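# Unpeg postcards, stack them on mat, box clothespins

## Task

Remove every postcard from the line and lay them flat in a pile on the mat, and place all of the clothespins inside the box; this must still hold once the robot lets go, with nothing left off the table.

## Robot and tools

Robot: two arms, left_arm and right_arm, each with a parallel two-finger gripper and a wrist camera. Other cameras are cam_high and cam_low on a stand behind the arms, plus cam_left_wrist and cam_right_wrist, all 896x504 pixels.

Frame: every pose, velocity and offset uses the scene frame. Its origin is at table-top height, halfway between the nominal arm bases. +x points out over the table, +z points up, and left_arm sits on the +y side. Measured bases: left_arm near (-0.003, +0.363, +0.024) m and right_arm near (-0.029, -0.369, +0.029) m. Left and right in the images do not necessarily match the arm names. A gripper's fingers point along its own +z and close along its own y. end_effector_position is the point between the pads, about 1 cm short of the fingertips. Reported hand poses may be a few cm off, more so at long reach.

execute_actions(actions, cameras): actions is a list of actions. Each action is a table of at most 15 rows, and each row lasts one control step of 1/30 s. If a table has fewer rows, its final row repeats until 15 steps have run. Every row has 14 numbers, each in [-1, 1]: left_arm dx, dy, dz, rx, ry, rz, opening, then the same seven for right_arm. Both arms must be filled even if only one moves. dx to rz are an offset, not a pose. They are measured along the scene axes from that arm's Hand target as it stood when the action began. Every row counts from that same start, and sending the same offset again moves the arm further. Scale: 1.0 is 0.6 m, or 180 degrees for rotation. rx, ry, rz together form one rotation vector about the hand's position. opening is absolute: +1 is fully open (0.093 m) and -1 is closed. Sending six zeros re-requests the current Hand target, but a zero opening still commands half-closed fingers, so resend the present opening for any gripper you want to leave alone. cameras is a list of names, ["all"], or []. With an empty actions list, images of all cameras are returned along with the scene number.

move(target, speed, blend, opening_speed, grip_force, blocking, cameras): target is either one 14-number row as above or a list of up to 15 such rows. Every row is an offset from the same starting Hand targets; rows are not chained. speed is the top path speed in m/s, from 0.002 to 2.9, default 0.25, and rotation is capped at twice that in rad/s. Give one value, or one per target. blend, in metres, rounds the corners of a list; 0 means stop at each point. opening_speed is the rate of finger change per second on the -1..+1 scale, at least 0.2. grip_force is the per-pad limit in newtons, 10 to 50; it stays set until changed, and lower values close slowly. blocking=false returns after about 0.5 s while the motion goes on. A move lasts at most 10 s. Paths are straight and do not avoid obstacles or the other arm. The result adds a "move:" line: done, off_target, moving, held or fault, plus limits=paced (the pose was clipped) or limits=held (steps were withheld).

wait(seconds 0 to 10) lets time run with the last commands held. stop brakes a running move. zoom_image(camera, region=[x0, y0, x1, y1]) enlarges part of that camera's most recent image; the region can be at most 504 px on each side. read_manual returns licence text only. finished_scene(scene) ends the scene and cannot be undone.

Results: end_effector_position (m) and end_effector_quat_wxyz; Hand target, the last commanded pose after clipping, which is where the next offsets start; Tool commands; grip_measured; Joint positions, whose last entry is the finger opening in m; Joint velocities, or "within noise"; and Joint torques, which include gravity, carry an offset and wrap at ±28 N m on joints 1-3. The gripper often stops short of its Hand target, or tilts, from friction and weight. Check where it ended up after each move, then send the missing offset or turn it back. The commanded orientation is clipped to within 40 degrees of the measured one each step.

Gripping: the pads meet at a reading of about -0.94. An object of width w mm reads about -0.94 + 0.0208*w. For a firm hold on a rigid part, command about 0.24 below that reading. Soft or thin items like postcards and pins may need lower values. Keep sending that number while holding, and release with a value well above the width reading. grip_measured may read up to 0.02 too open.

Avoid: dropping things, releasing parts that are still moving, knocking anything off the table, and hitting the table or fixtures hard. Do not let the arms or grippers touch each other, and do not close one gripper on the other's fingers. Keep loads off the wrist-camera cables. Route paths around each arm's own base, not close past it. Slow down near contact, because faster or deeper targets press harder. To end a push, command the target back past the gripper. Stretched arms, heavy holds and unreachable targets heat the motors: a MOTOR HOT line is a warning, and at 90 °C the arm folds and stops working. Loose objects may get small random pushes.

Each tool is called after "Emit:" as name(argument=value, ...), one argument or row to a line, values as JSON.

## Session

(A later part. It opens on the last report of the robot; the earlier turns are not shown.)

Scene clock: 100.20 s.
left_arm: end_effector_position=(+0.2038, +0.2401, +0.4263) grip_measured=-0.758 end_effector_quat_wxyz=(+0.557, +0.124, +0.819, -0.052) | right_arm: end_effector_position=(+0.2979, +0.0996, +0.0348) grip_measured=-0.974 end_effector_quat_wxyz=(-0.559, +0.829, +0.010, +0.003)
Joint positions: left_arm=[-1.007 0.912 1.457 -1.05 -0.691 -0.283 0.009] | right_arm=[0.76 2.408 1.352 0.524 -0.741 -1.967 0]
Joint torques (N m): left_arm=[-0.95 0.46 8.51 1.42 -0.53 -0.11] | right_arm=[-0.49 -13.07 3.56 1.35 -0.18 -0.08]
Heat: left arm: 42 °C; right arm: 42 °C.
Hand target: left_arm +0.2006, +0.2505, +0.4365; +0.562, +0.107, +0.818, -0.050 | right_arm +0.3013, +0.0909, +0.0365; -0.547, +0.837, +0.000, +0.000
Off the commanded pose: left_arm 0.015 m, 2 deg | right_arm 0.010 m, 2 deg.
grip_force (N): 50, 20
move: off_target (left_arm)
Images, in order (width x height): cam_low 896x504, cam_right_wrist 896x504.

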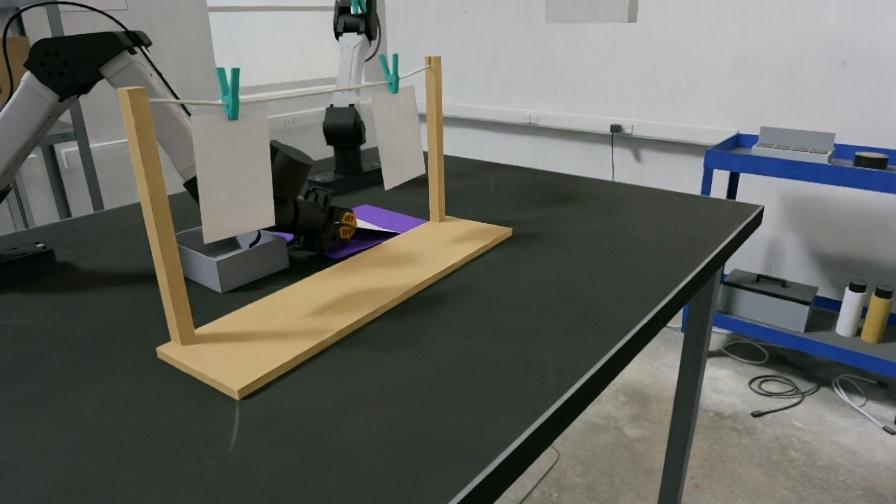

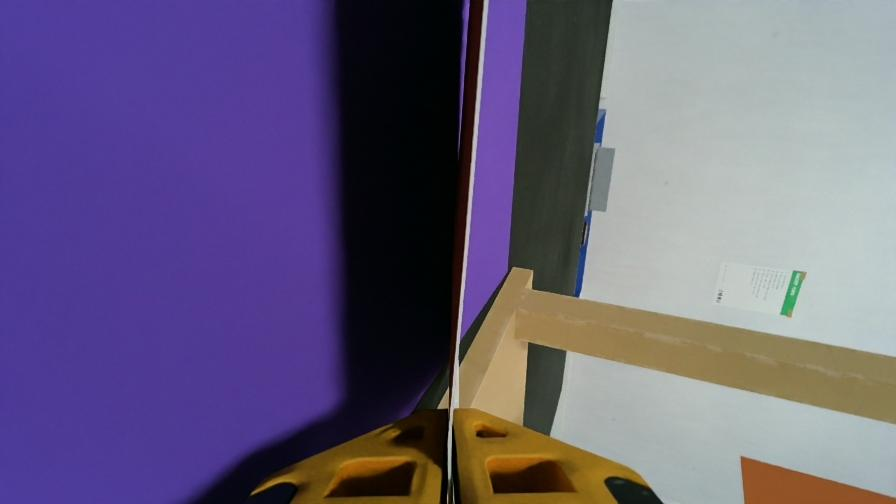

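Emit:
move(
  target=[
    [0, 0, 0, 0, 0, 0, -0.9, 0, 0, 0.06, -0.04, 0, 0, -1],
    [0, 0, 0, 0, 0, 0, -0.9, -0.028, 0.1, 0.07, -0.085, 0, 0, -1],
  ],
  cameras=["cam_low","cam_right_wrist","cam_high"],
  speed=0.08,
  blend=0.02,
)

Emit:
zoom_image(
  camera="cam_low",
  region=[240, 100, 460, 280],
)

Emit:
zoom_image(
  camera="cam_high",
  region=[440, 200, 620, 370],
)

Scene clock: 103.33 s.
left_arm: end_effector_position=(+0.2038, +0.2401, +0.4263) grip_measured=-0.758 end_effector_quat_wxyz=(+0.557, +0.124, +0.819, -0.052) | right_arm: end_effector_position=(+0.2757, +0.1471, +0.0649) grip_measured=-0.977 end_effector_quat_wxyz=(-0.428, +0.903, +0.002, -0.011)
Joint positions: left_arm=[-1.007 0.912 1.457 -1.05 -0.691 -0.283 0.009] | right_arm=[0.895 2.381 1.737 -0.175 -0.525 -2.039 0]
Joint torques (N m): left_arm=[-0.95 0.36 8.54 1.42 -0.55 -0.11] | right_arm=[0.21 -12.01 9.44 1.35 -0.03 0.02]
Heat: left arm: 42 °C; right arm: 42 °C.
Hand target: left_arm +0.2006, +0.2505, +0.4365; +0.562, +0.107, +0.818, -0.050 | right_arm +0.2845, +0.1509, +0.0785; -0.431, +0.902, +0.000, +0.000
Off the commanded pose: left_arm 0.015 m, 2 deg | right_arm 0.017 m, 1 deg.
grip_force (N): 50, 20
move: off_target (left_arm, right_arm)
Images, in order (width x height): cam_high 896x504, cam_low 896x504, cam_right_wrist 896x504.

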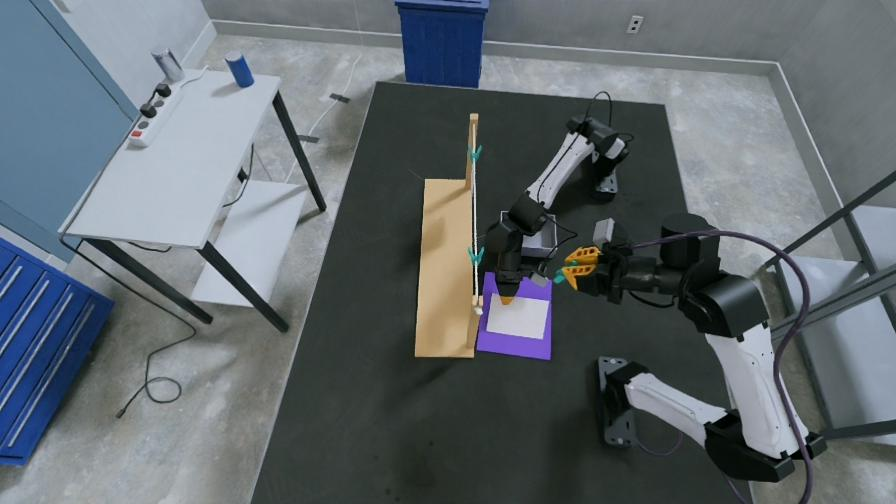

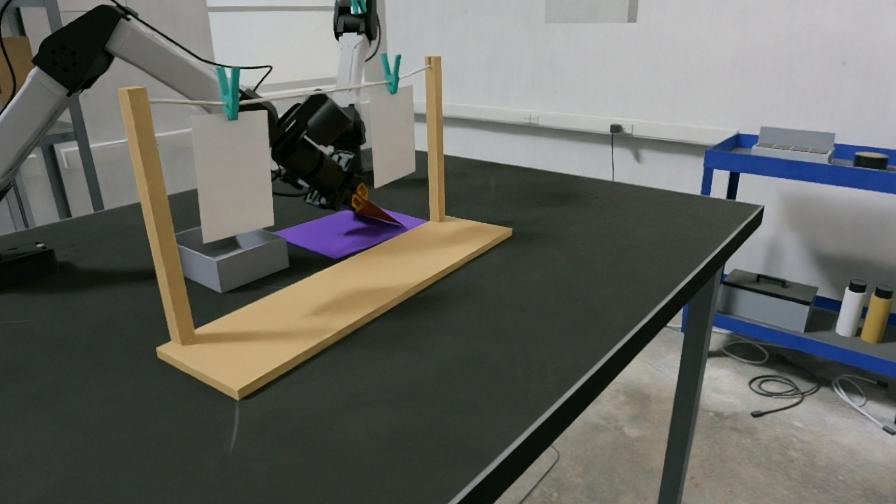

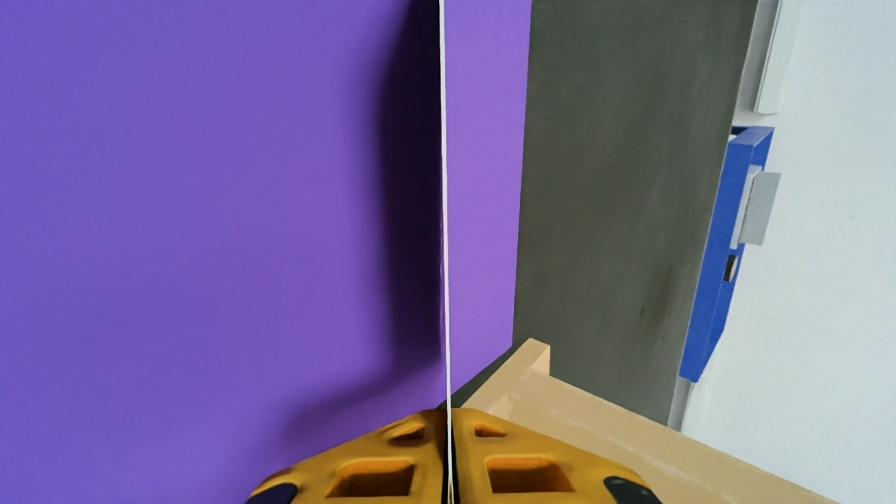

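Scaled by 2.291 from the camera's 896x504 image, which has a finer 1280x720 frame.

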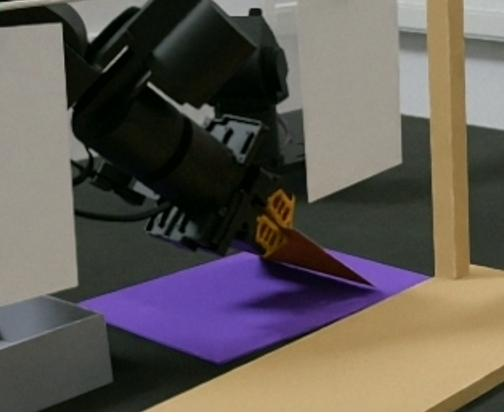

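Scaled by 2.800 from the camera's 896x504 image, which has a finer 1280x720 frame.

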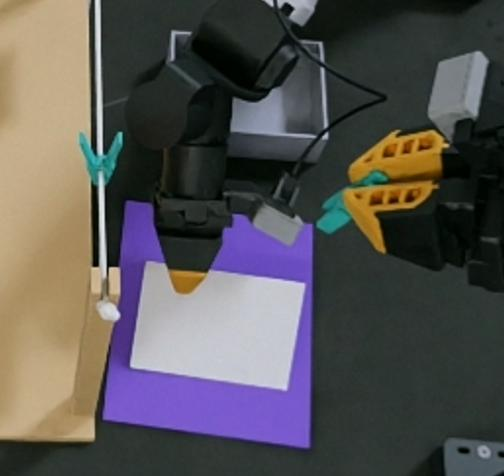

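Emit:
move(
  target=[
    [0, 0, 0, 0, 0, 0, -0.9, 0.01, 0, -0.02, 0, 0, 0, -1],
    [0, 0, 0, 0, 0, 0, -0.9, 0.01, 0, -0.02, 0, 0, 0, -0.65],
  ],
  cameras=["cam_low","cam_right_wrist"],
  speed=0.05,
  opening_speed=0.4,
)

Emit:
zoom_image(
  camera="cam_low",
  region=[240, 100, 460, 280],
)

Scene clock: 105.90 s.
left_arm: end_effector_position=(+0.2038, +0.2401, +0.4263) grip_measured=-0.758 end_effector_quat_wxyz=(+0.557, +0.124, +0.819, -0.052) | right_arm: end_effector_position=(+0.2781, +0.1487, +0.0519) grip_measured=-0.653 end_effector_quat_wxyz=(-0.423, +0.906, -0.001, -0.015)
Joint positions: left_arm=[-1.007 0.912 1.457 -1.05 -0.691 -0.283 0.009] | right_arm=[0.893 2.418 1.758 -0.175 -0.525 -2.039 0.014]
Joint torques (N m): left_arm=[-0.94 0.4 8.5 1.43 -0.53 -0.11] | right_arm=[-0.32 -12.41 8.55 1.5 -0.09 -0.05]
Heat: left arm: 42 °C; right arm: 43 °C.
Hand target: left_arm +0.2006, +0.2505, +0.4365; +0.562, +0.107, +0.818, -0.050 | right_arm +0.2905, +0.1509, +0.0665; -0.431, +0.902, +0.000, +0.000
Off the commanded pose: left_arm 0.015 m, 2 deg | right_arm 0.019 m, 2 deg.
grip_force (N): 50, 20
move: off_target (left_arm, right_arm); target 2's new opening was sent with right_arm's hand 0.013 m and 1 deg from that target
Images, in order (width x height): cam_low 896x504, cam_right_wrist 896x504.

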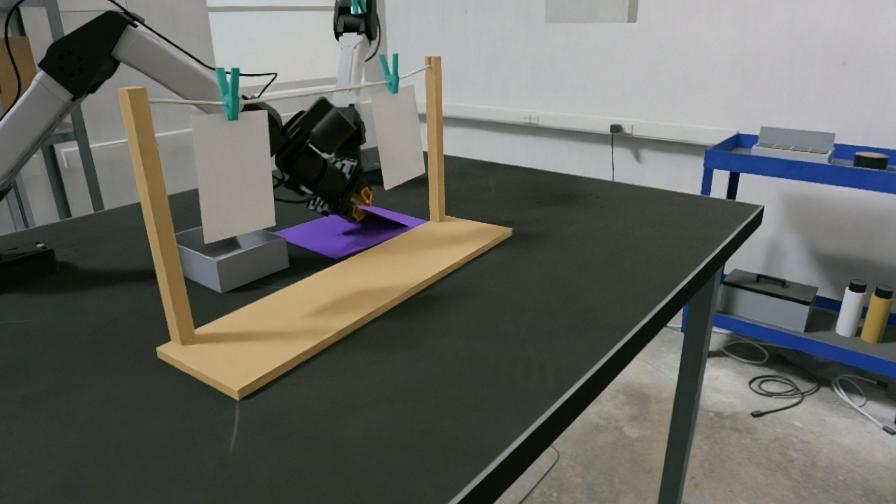

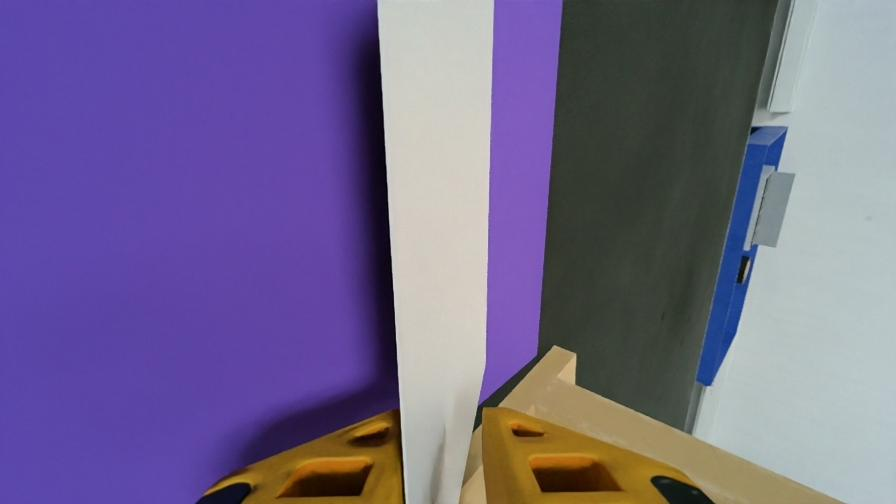

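Scaled by 2.291 from the camera's 896x504 image, which has a finer 1280x720 frame.

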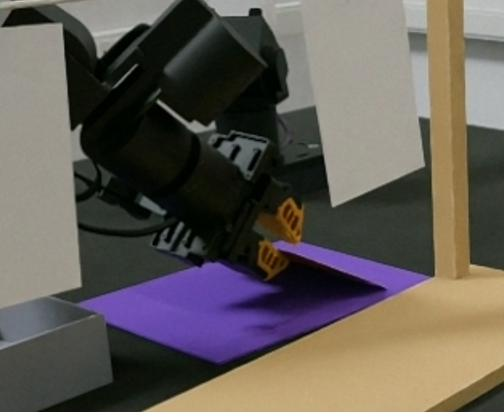

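Emit:
move(
  target=[0, 0, 0, 0, 0, 0, -0.9, -0.015, -0.085, 0.058, 0, 0, 0, -0.65],
  cameras=["cam_low","cam_right_wrist","cam_high"],
  speed=0.12,
)

Emit:
zoom_image(
  camera="cam_low",
  region=[240, 100, 460, 280],
)

Emit:
zoom_image(
  camera="cam_high",
  region=[440, 200, 620, 370],
)

Scene clock: 107.37 s.
left_arm: end_effector_position=(+0.2038, +0.2401, +0.4263) grip_measured=-0.758 end_effector_quat_wxyz=(+0.557, +0.124, +0.819, -0.052) | right_arm: end_effector_position=(+0.2900, +0.1000, +0.0809) grip_measured=-0.653 end_effector_quat_wxyz=(-0.421, +0.907, -0.014, +0.006)
Joint positions: left_arm=[-1.007 0.912 1.457 -1.05 -0.691 -0.283 0.009] | right_arm=[0.822 2.244 1.579 -0.177 -0.525 -2.082 0.014]
Joint torques (N m): left_arm=[-0.96 0.4 8.55 1.41 -0.53 -0.12] | right_arm=[0.06 -14.5 4.86 1.37 -0.5 -0.08]
Heat: left arm: 42 °C; right arm: 43 °C.
Hand target: left_arm +0.2006, +0.2505, +0.4365; +0.562, +0.107, +0.818, -0.050 | right_arm +0.2815, +0.0999, +0.1013; -0.431, +0.902, +0.000, +0.000
Off the commanded pose: left_arm 0.015 m, 2 deg | right_arm 0.022 m, 2 deg.
joint sent to its limit (right arm) — joint 6 (wrist roll), lower limit. The joint targets are off in position, not in orientation.
grip_force (N): 50, 20
move: off_target (left_arm, right_arm)
Images, in order (width x height): cam_high 896x504, cam_low 896x504, cam_right_wrist 896x504.

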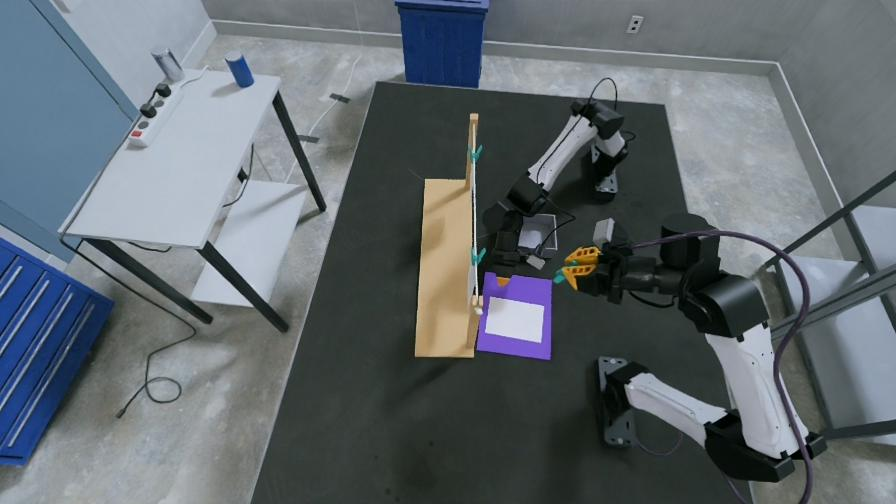

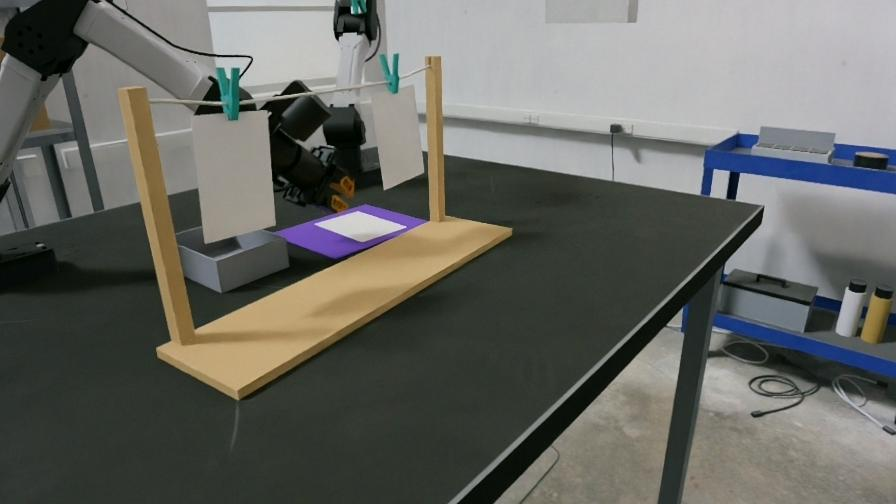

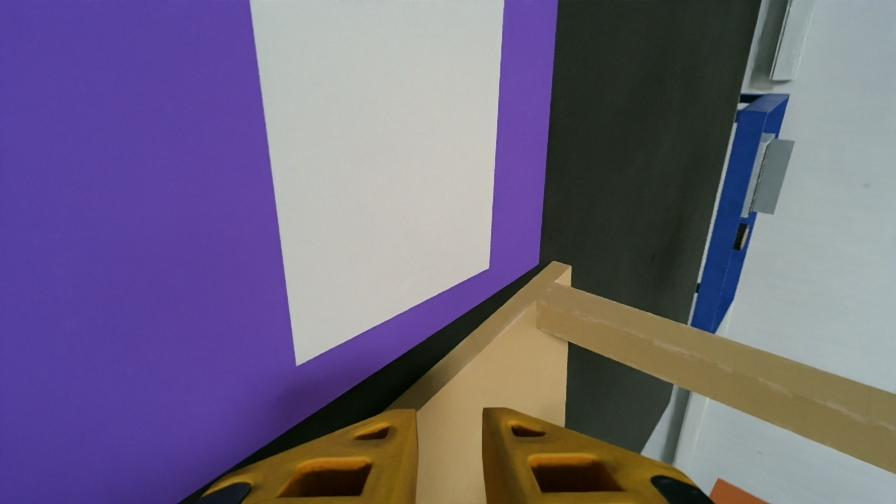

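Scaled by 2.291 from the camera's 896x504 image, which has a finer 1280x720 frame.

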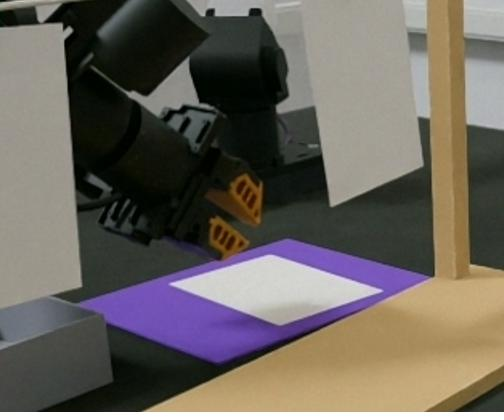

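Scaled by 2.800 from the camera's 896x504 image, which has a finer 1280x720 frame.

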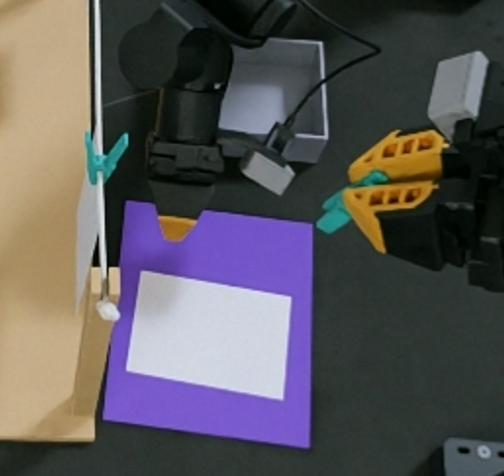

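Emit:
move(
  target=[
    [0, 0, 0, 0, 0, 0, -0.9, 0, -0.1, 0.2, 0, 0, 0, -0.3],
    [0, 0, 0, 0, 0, 0, -0.9, -0.05, -0.53, 0.2, 0.126, 0.459, -0.209, -0.3],
  ],
  cameras=["all"],
  speed=0.2,
  blend=0.04,
)

Scene clock: 114.47 s.
left_arm: end_effector_position=(+0.2038, +0.2401, +0.4263) grip_measured=-0.758 end_effector_quat_wxyz=(+0.557, +0.124, +0.819, -0.052) | right_arm: end_effector_position=(+0.2446, -0.2199, +0.2051) grip_measured=-0.302 end_effector_quat_wxyz=(-0.432, +0.542, -0.561, -0.453)
Joint positions: left_arm=[-1.007 0.912 1.457 -1.05 -0.691 -0.283 0.009] | right_arm=[-0.058 1.723 1.114 -1.24 -1.344 -1.815 0.031]
Joint torques (N m): left_arm=[-0.95 0.39 8.51 1.41 -0.54 -0.12] | right_arm=[-0.1 -5.85 7.51 -0.14 -0.95 -0.14]
Heat: left arm: 43 °C; right arm: 43 °C.
Hand target: left_arm +0.2006, +0.2505, +0.4365; +0.562, +0.107, +0.818, -0.050 | right_arm +0.2515, -0.2181, +0.2213; -0.454, +0.542, -0.542, -0.454
Off the commanded pose: left_arm 0.015 m, 2 deg | right_arm 0.018 m, 3 deg.
grip_force (N): 50, 20
move: off_target (left_arm, right_arm)

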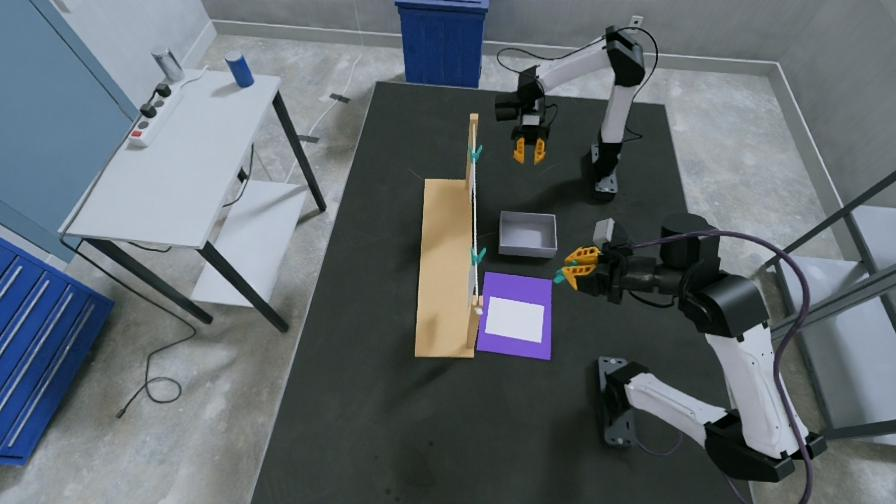

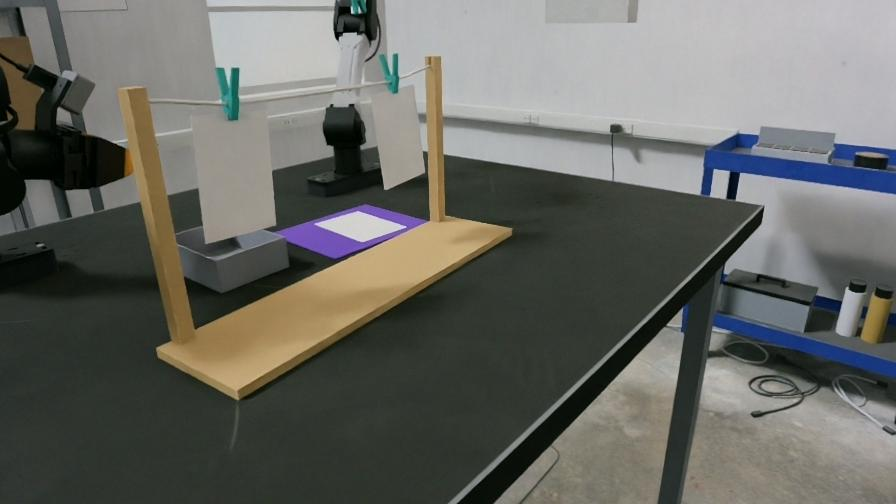

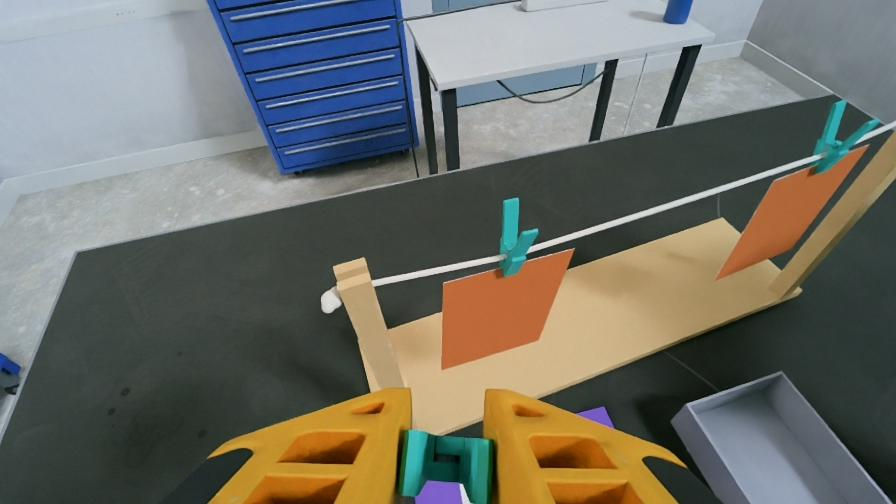

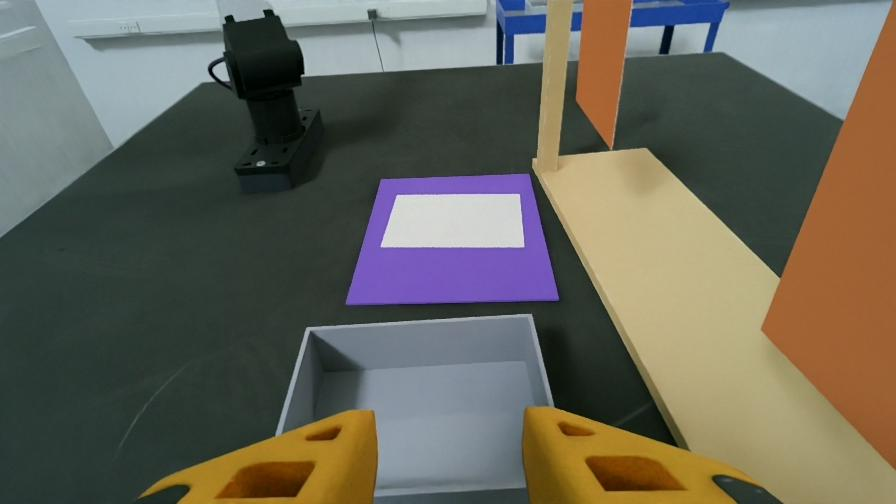

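Emit:
move(
  target=[0.033, -0.517, -0.41, 0.0686, 0.1475, -0.17, -0.9, 0, 0, 0, 0, 0, 0, -0.3],
  cameras=["cam_high","cam_left_wrist","cam_right_wrist"],
  speed=0.2,
)

Scene clock: 117.97 s.
left_arm: end_effector_position=(+0.2151, -0.0367, +0.1685) grip_measured=-0.758 end_effector_quat_wxyz=(+0.283, +0.365, +0.881, -0.098) | right_arm: end_effector_position=(+0.2446, -0.2199, +0.2051) grip_measured=-0.302 end_effector_quat_wxyz=(-0.432, +0.542, -0.561, -0.453)
Joint positions: left_arm=[-1.168 1.785 1.438 -0.66 -0.245 -0.306 0.009] | right_arm=[-0.058 1.723 1.114 -1.24 -1.344 -1.815 0.031]
Joint torques (N m): left_arm=[-0.81 -6.9 9.95 1.87 -0.09 0.24] | right_arm=[-0.17 -6.17 7.13 -0.09 -0.95 -0.09]
Heat: left arm: 43 °C; right arm: 43 °C.
Hand target: left_arm +0.2204, -0.0597, +0.1905; +0.315, +0.361, +0.868, -0.131 | right_arm +0.2513, -0.2183, +0.2211; -0.455, +0.541, -0.544, -0.452
Off the commanded pose: left_arm 0.032 m, 5 deg | right_arm 0.018 m, 3 deg.
grip_force (N): 50, 20
move: off_target (left_arm, right_arm)
Images, in order (width x height): cam_high 896x504, cam_left_wrist 896x504, cam_right_wrist 896x504.

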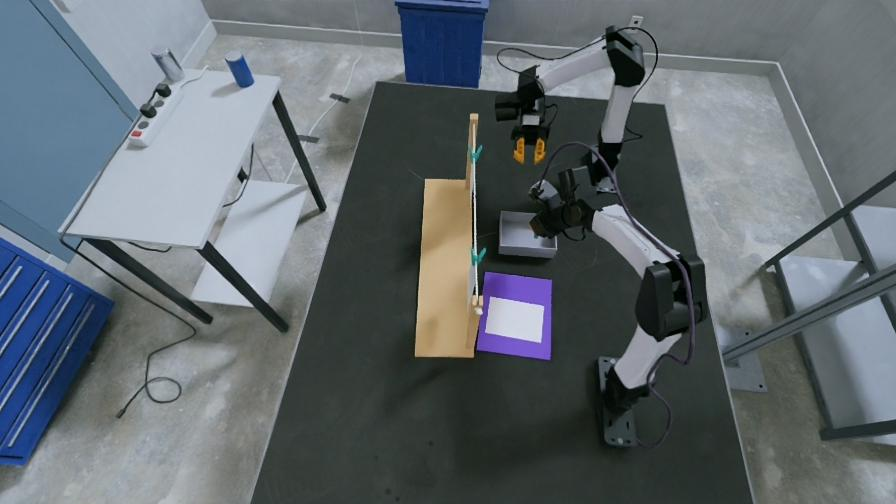

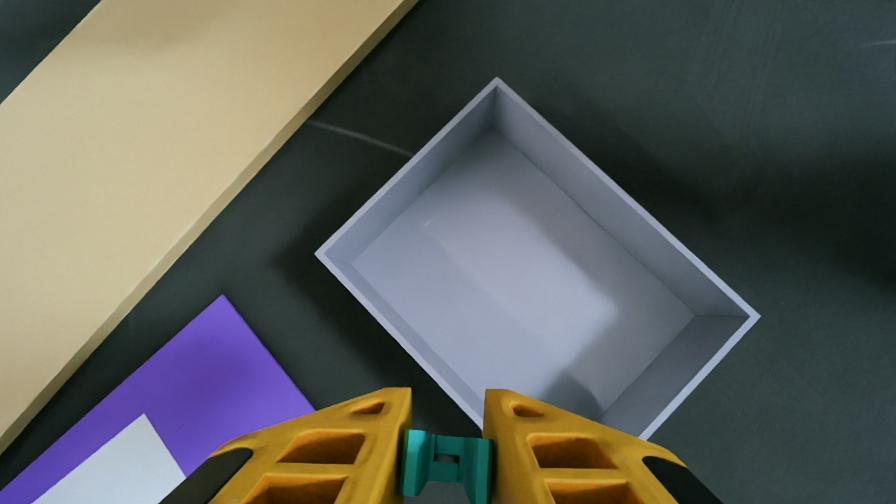

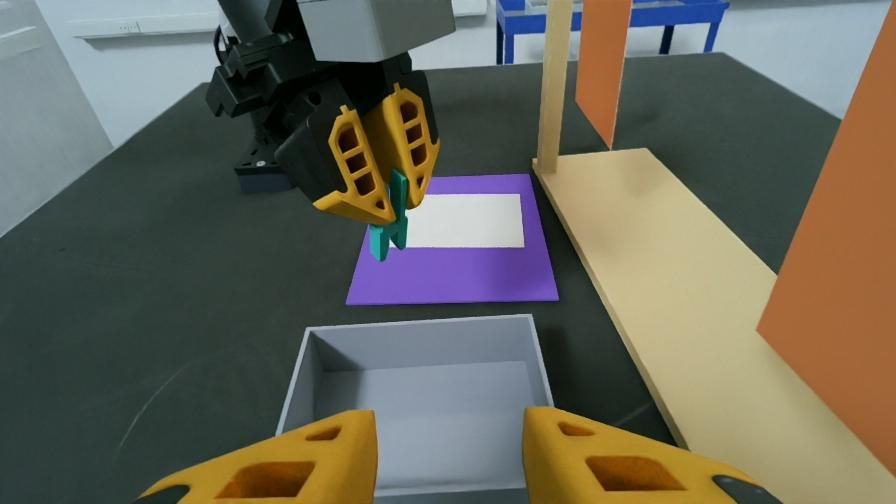

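Emit:
move(
  target=[
    [-0.018, -0.052, 0, 0, 0, 0, -0.9, 0, 0, 0, 0, 0, 0, -0.3],
    [-0.018, -0.052, -0.14, 0, 0, 0, -0.9, 0, 0, 0, 0, 0, 0, -0.3],
  ],
  cameras=["cam_left_wrist","cam_right_wrist"],
  speed=0.12,
)

Scene clock: 120.90 s.
left_arm: end_effector_position=(+0.2010, -0.0846, +0.1036) grip_measured=-0.758 end_effector_quat_wxyz=(+0.292, +0.381, +0.869, -0.121) | right_arm: end_effector_position=(+0.2446, -0.2199, +0.2051) grip_measured=-0.302 end_effector_quat_wxyz=(-0.432, +0.542, -0.561, -0.453)
Joint positions: left_arm=[-1.234 1.954 1.377 -0.395 -0.248 -0.326 0.009] | right_arm=[-0.058 1.723 1.114 -1.24 -1.344 -1.815 0.031]
Joint torques (N m): left_arm=[-0.53 -7.95 5.24 1.98 -0.43 -0.07] | right_arm=[-0.2 -6.16 7.16 -0.09 -0.95 -0.08]
Heat: left arm: 43 °C; right arm: 42 °C.
Hand target: left_arm +0.2096, -0.0909, +0.1065; +0.315, +0.361, +0.868, -0.131 | right_arm +0.2513, -0.2183, +0.2211; -0.455, +0.541, -0.544, -0.452
Off the commanded pose: left_arm 0.011 m, 4 deg | right_arm 0.017 m, 3 deg.
grip_force (N): 50, 20
move: off_target (left_arm, right_arm)
Images, in order (width x height): cam_left_wrist 896x504, cam_right_wrist 896x504.

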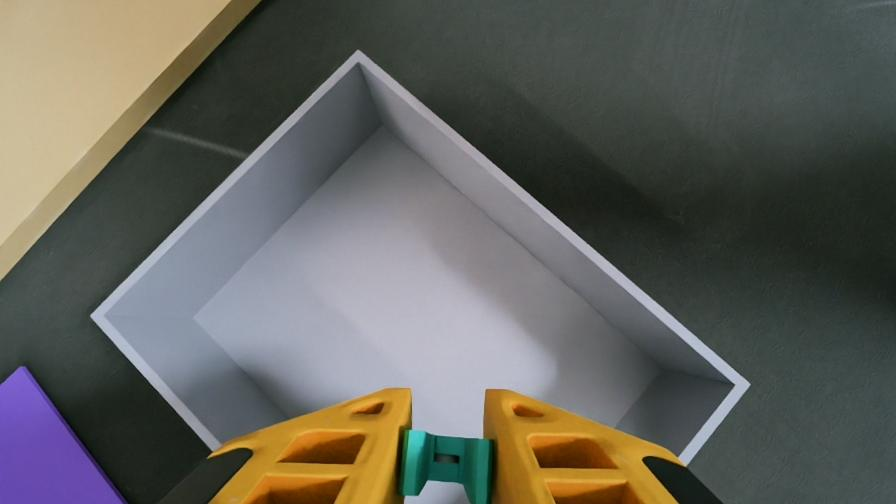

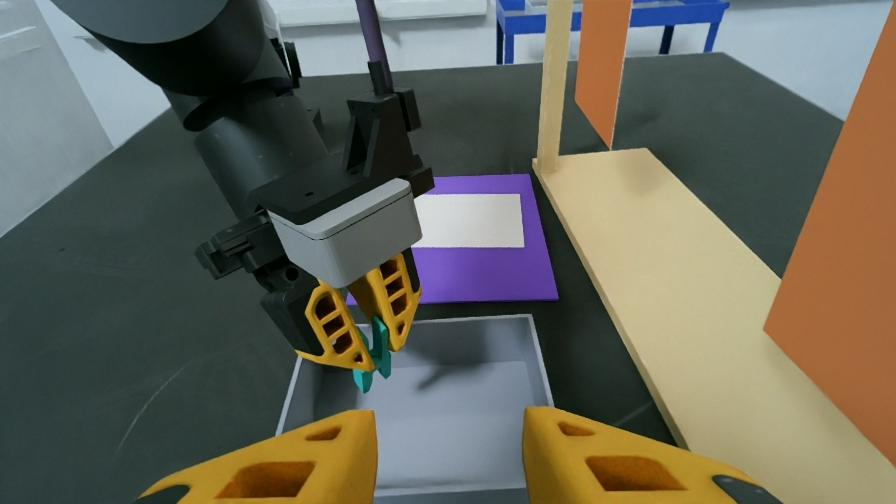

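Emit:
move(
  target=[
    [0.005, 0.008, -0.05, 0, 0, 0, -0.9, 0, 0, 0, 0, 0, 0, -0.3],
    [0.005, 0.008, -0.05, 0, 0, 0, 0.1, 0, 0, 0, 0, 0, 0, -0.3],
  ],
  cameras=["cam_left_wrist","cam_right_wrist"],
  speed=0.1,
  opening_speed=0.6,
)

Scene clock: 124.67 s.
left_arm: end_effector_position=(+0.2002, -0.0822, +0.0746) grip_measured=+0.098 end_effector_quat_wxyz=(+0.293, +0.380, +0.869, -0.123) | right_arm: end_effector_position=(+0.2446, -0.2199, +0.2051) grip_measured=-0.302 end_effector_quat_wxyz=(-0.432, +0.542, -0.561, -0.453)
Joint positions: left_arm=[-1.234 1.984 1.294 -0.277 -0.248 -0.326 0.05] | right_arm=[-0.058 1.723 1.114 -1.24 -1.344 -1.815 0.031]
Joint torques (N m): left_arm=[0.29 -7.91 5.01 2 -0.35 0.03] | right_arm=[-0.18 -6.16 7.17 -0.09 -0.94 -0.07]
Heat: left arm: 43 °C; right arm: 42 °C.
Hand target: left_arm +0.2126, -0.0861, +0.0765; +0.315, +0.361, +0.868, -0.131 | right_arm +0.2513, -0.2183, +0.2211; -0.455, +0.541, -0.544, -0.452
Off the commanded pose: left_arm 0.013 m, 3 deg | right_arm 0.017 m, 3 deg.
grip_force (N): 50, 20
move: off_target (left_arm, right_arm); target 2's new opening was sent with left_arm's hand 0.013 m and 4 deg from that target
Images, in order (width x height): cam_left_wrist 896x504, cam_right_wrist 896x504.

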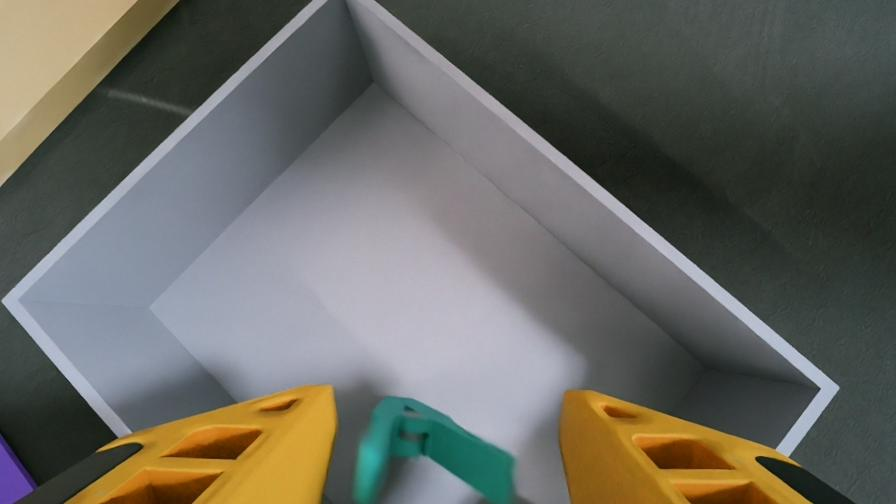

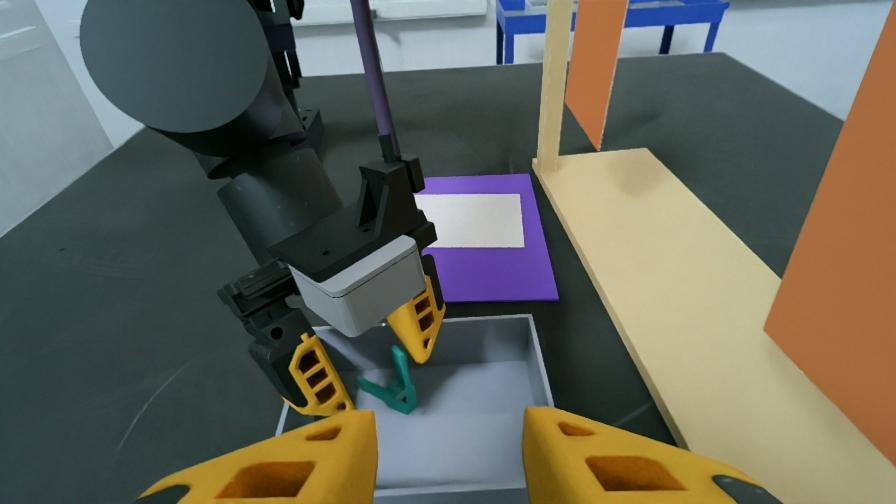

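Emit:
move(
  target=[
    [0, 0, 0.25, 0, 0, 0, 0.1, 0, 0, 0, 0, 0, 0, -0.3],
    [-0.021, 0.56, 0.58, -0.0686, -0.1475, 0.17, 0.1, 0, 0, 0, 0, 0, 0, -0.3],
  ],
  cameras=["all"],
  speed=0.25,
  blend=0.05,
)

Scene clock: 127.97 s.
left_arm: end_effector_position=(+0.2011, +0.2436, +0.4210) grip_measured=+0.098 end_effector_quat_wxyz=(+0.565, +0.106, +0.816, -0.064) | right_arm: end_effector_position=(+0.2446, -0.2199, +0.2051) grip_measured=-0.302 end_effector_quat_wxyz=(-0.432, +0.542, -0.561, -0.453)
Joint positions: left_arm=[-1.022 0.871 1.4 -1.016 -0.712 -0.318 0.05] | right_arm=[-0.058 1.723 1.114 -1.24 -1.344 -1.815 0.031]
Joint torques (N m): left_arm=[0.17 0.47 7.61 1.42 -0.41 0.21] | right_arm=[-0.16 -6.17 7.19 -0.08 -0.95 -0.09]
Heat: left arm: 43 °C; right arm: 42 °C.
Hand target: left_arm +0.2000, +0.2499, +0.4245; +0.562, +0.107, +0.818, -0.050 | right_arm +0.2513, -0.2183, +0.2211; -0.455, +0.541, -0.544, -0.452
Off the commanded pose: left_arm 0.007 m, 2 deg | right_arm 0.017 m, 3 deg.
grip_force (N): 50, 20
move: off_target (right_arm)

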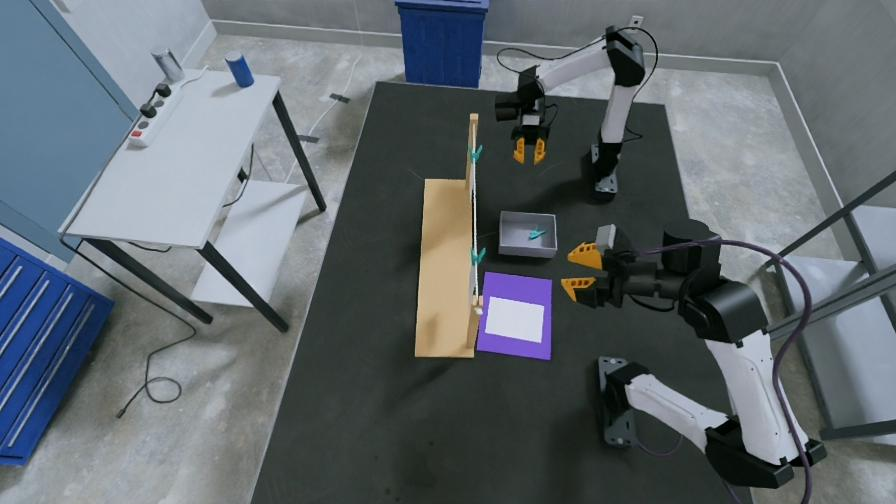

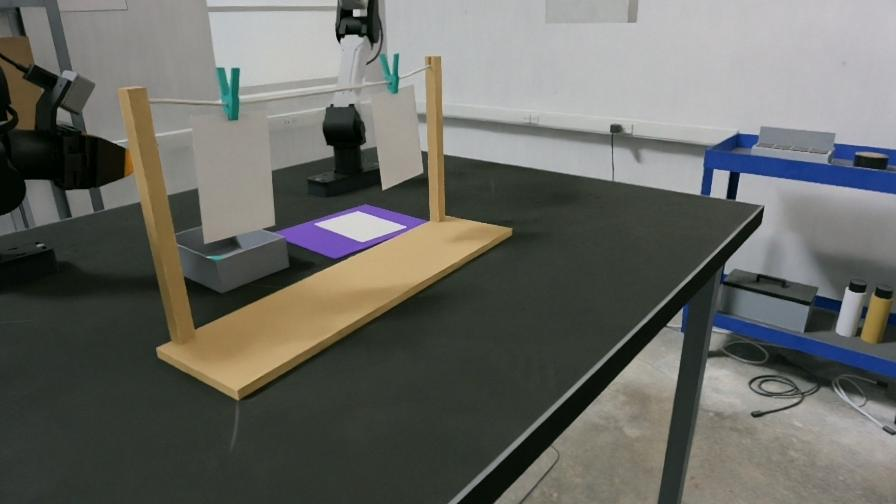

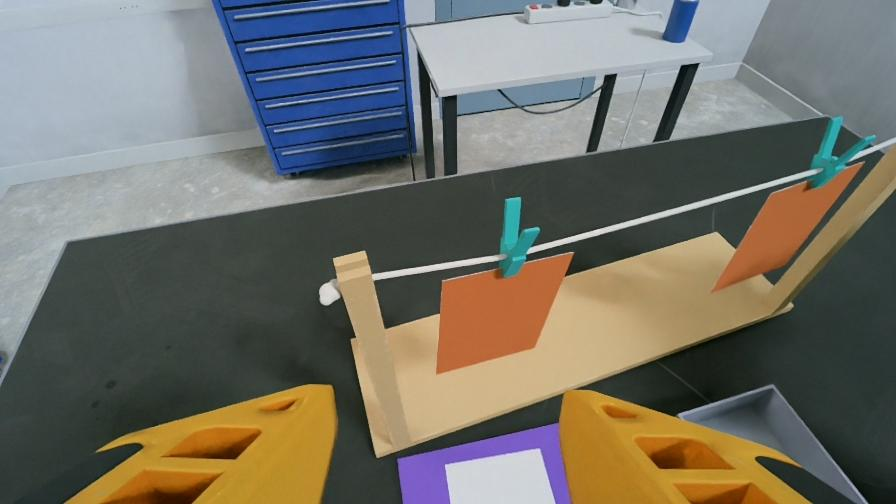

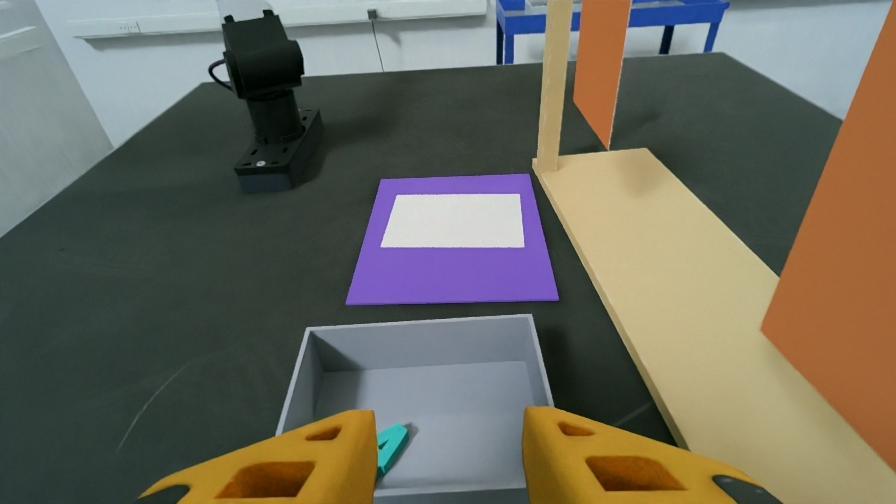

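Emit:
move(
  target=[0, 0, 0, 0, 0, 0, 0.1, 0.13, 0.46, -0.06, 0.028, -0.006, -0.118, -0.2],
  cameras=["cam_low","cam_left_wrist","cam_right_wrist"],
  speed=0.15,
)

Scene clock: 131.80 s.
left_arm: end_effector_position=(+0.2010, +0.2437, +0.4208) grip_measured=+0.098 end_effector_quat_wxyz=(+0.564, +0.106, +0.816, -0.064) | right_arm: end_effector_position=(+0.3181, +0.0493, +0.1516) grip_measured=-0.202 end_effector_quat_wxyz=(+0.514, -0.426, +0.643, +0.374)
Joint positions: left_arm=[-1.022 0.871 1.4 -1.018 -0.712 -0.318 0.05] | right_arm=[0.737 2.043 1.019 0.81 -0.466 -0.054 0.035]
Joint torques (N m): left_arm=[0.17 0.51 7.61 1.42 -0.4 0.21] | right_arm=[0.4 -9.02 8.39 2.89 0.14 0.13]
Heat: left arm: 43 °C; right arm: 41 °C.
Hand target: left_arm +0.2000, +0.2499, +0.4245; +0.562, +0.107, +0.818, -0.050 | right_arm +0.3293, +0.0577, +0.1851; +0.559, -0.415, +0.610, +0.379
Off the commanded pose: left_arm 0.007 m, 2 deg | right_arm 0.036 m, 7 deg.
grip_force (N): 50, 20
move: off_target (right_arm)
Images, in order (width x height): cam_low 896x504, cam_left_wrist 896x504, cam_right_wrist 896x504.

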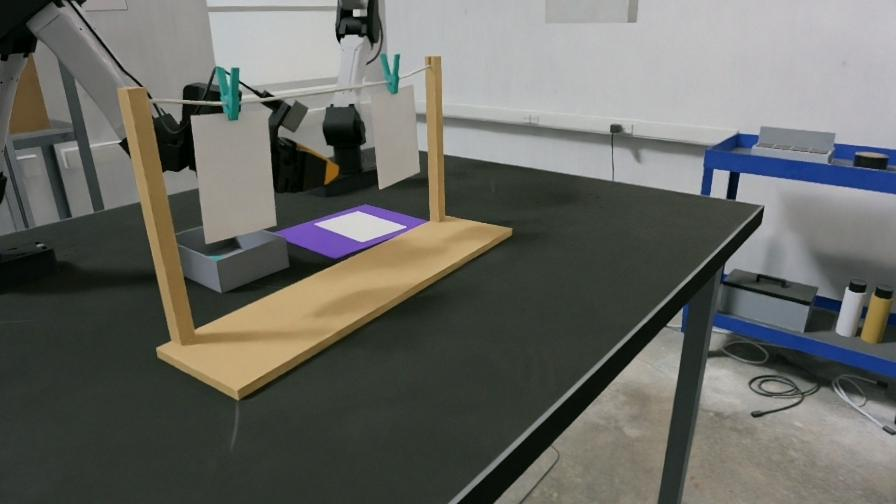

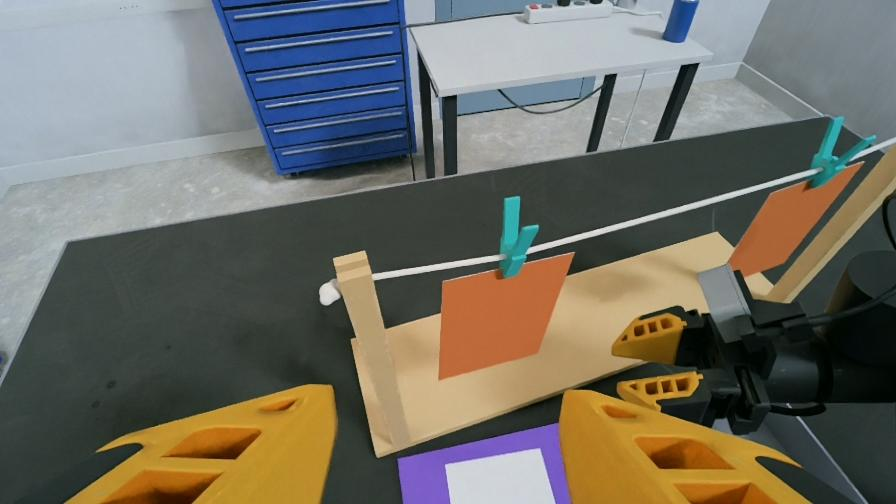

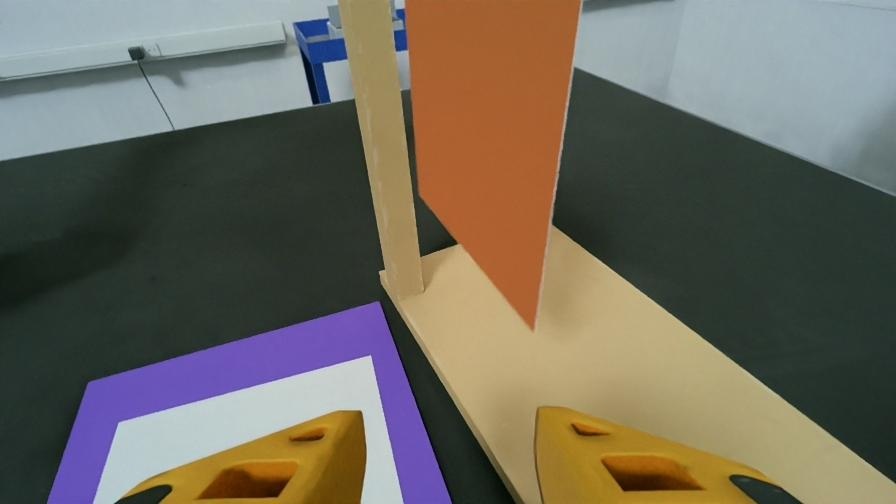

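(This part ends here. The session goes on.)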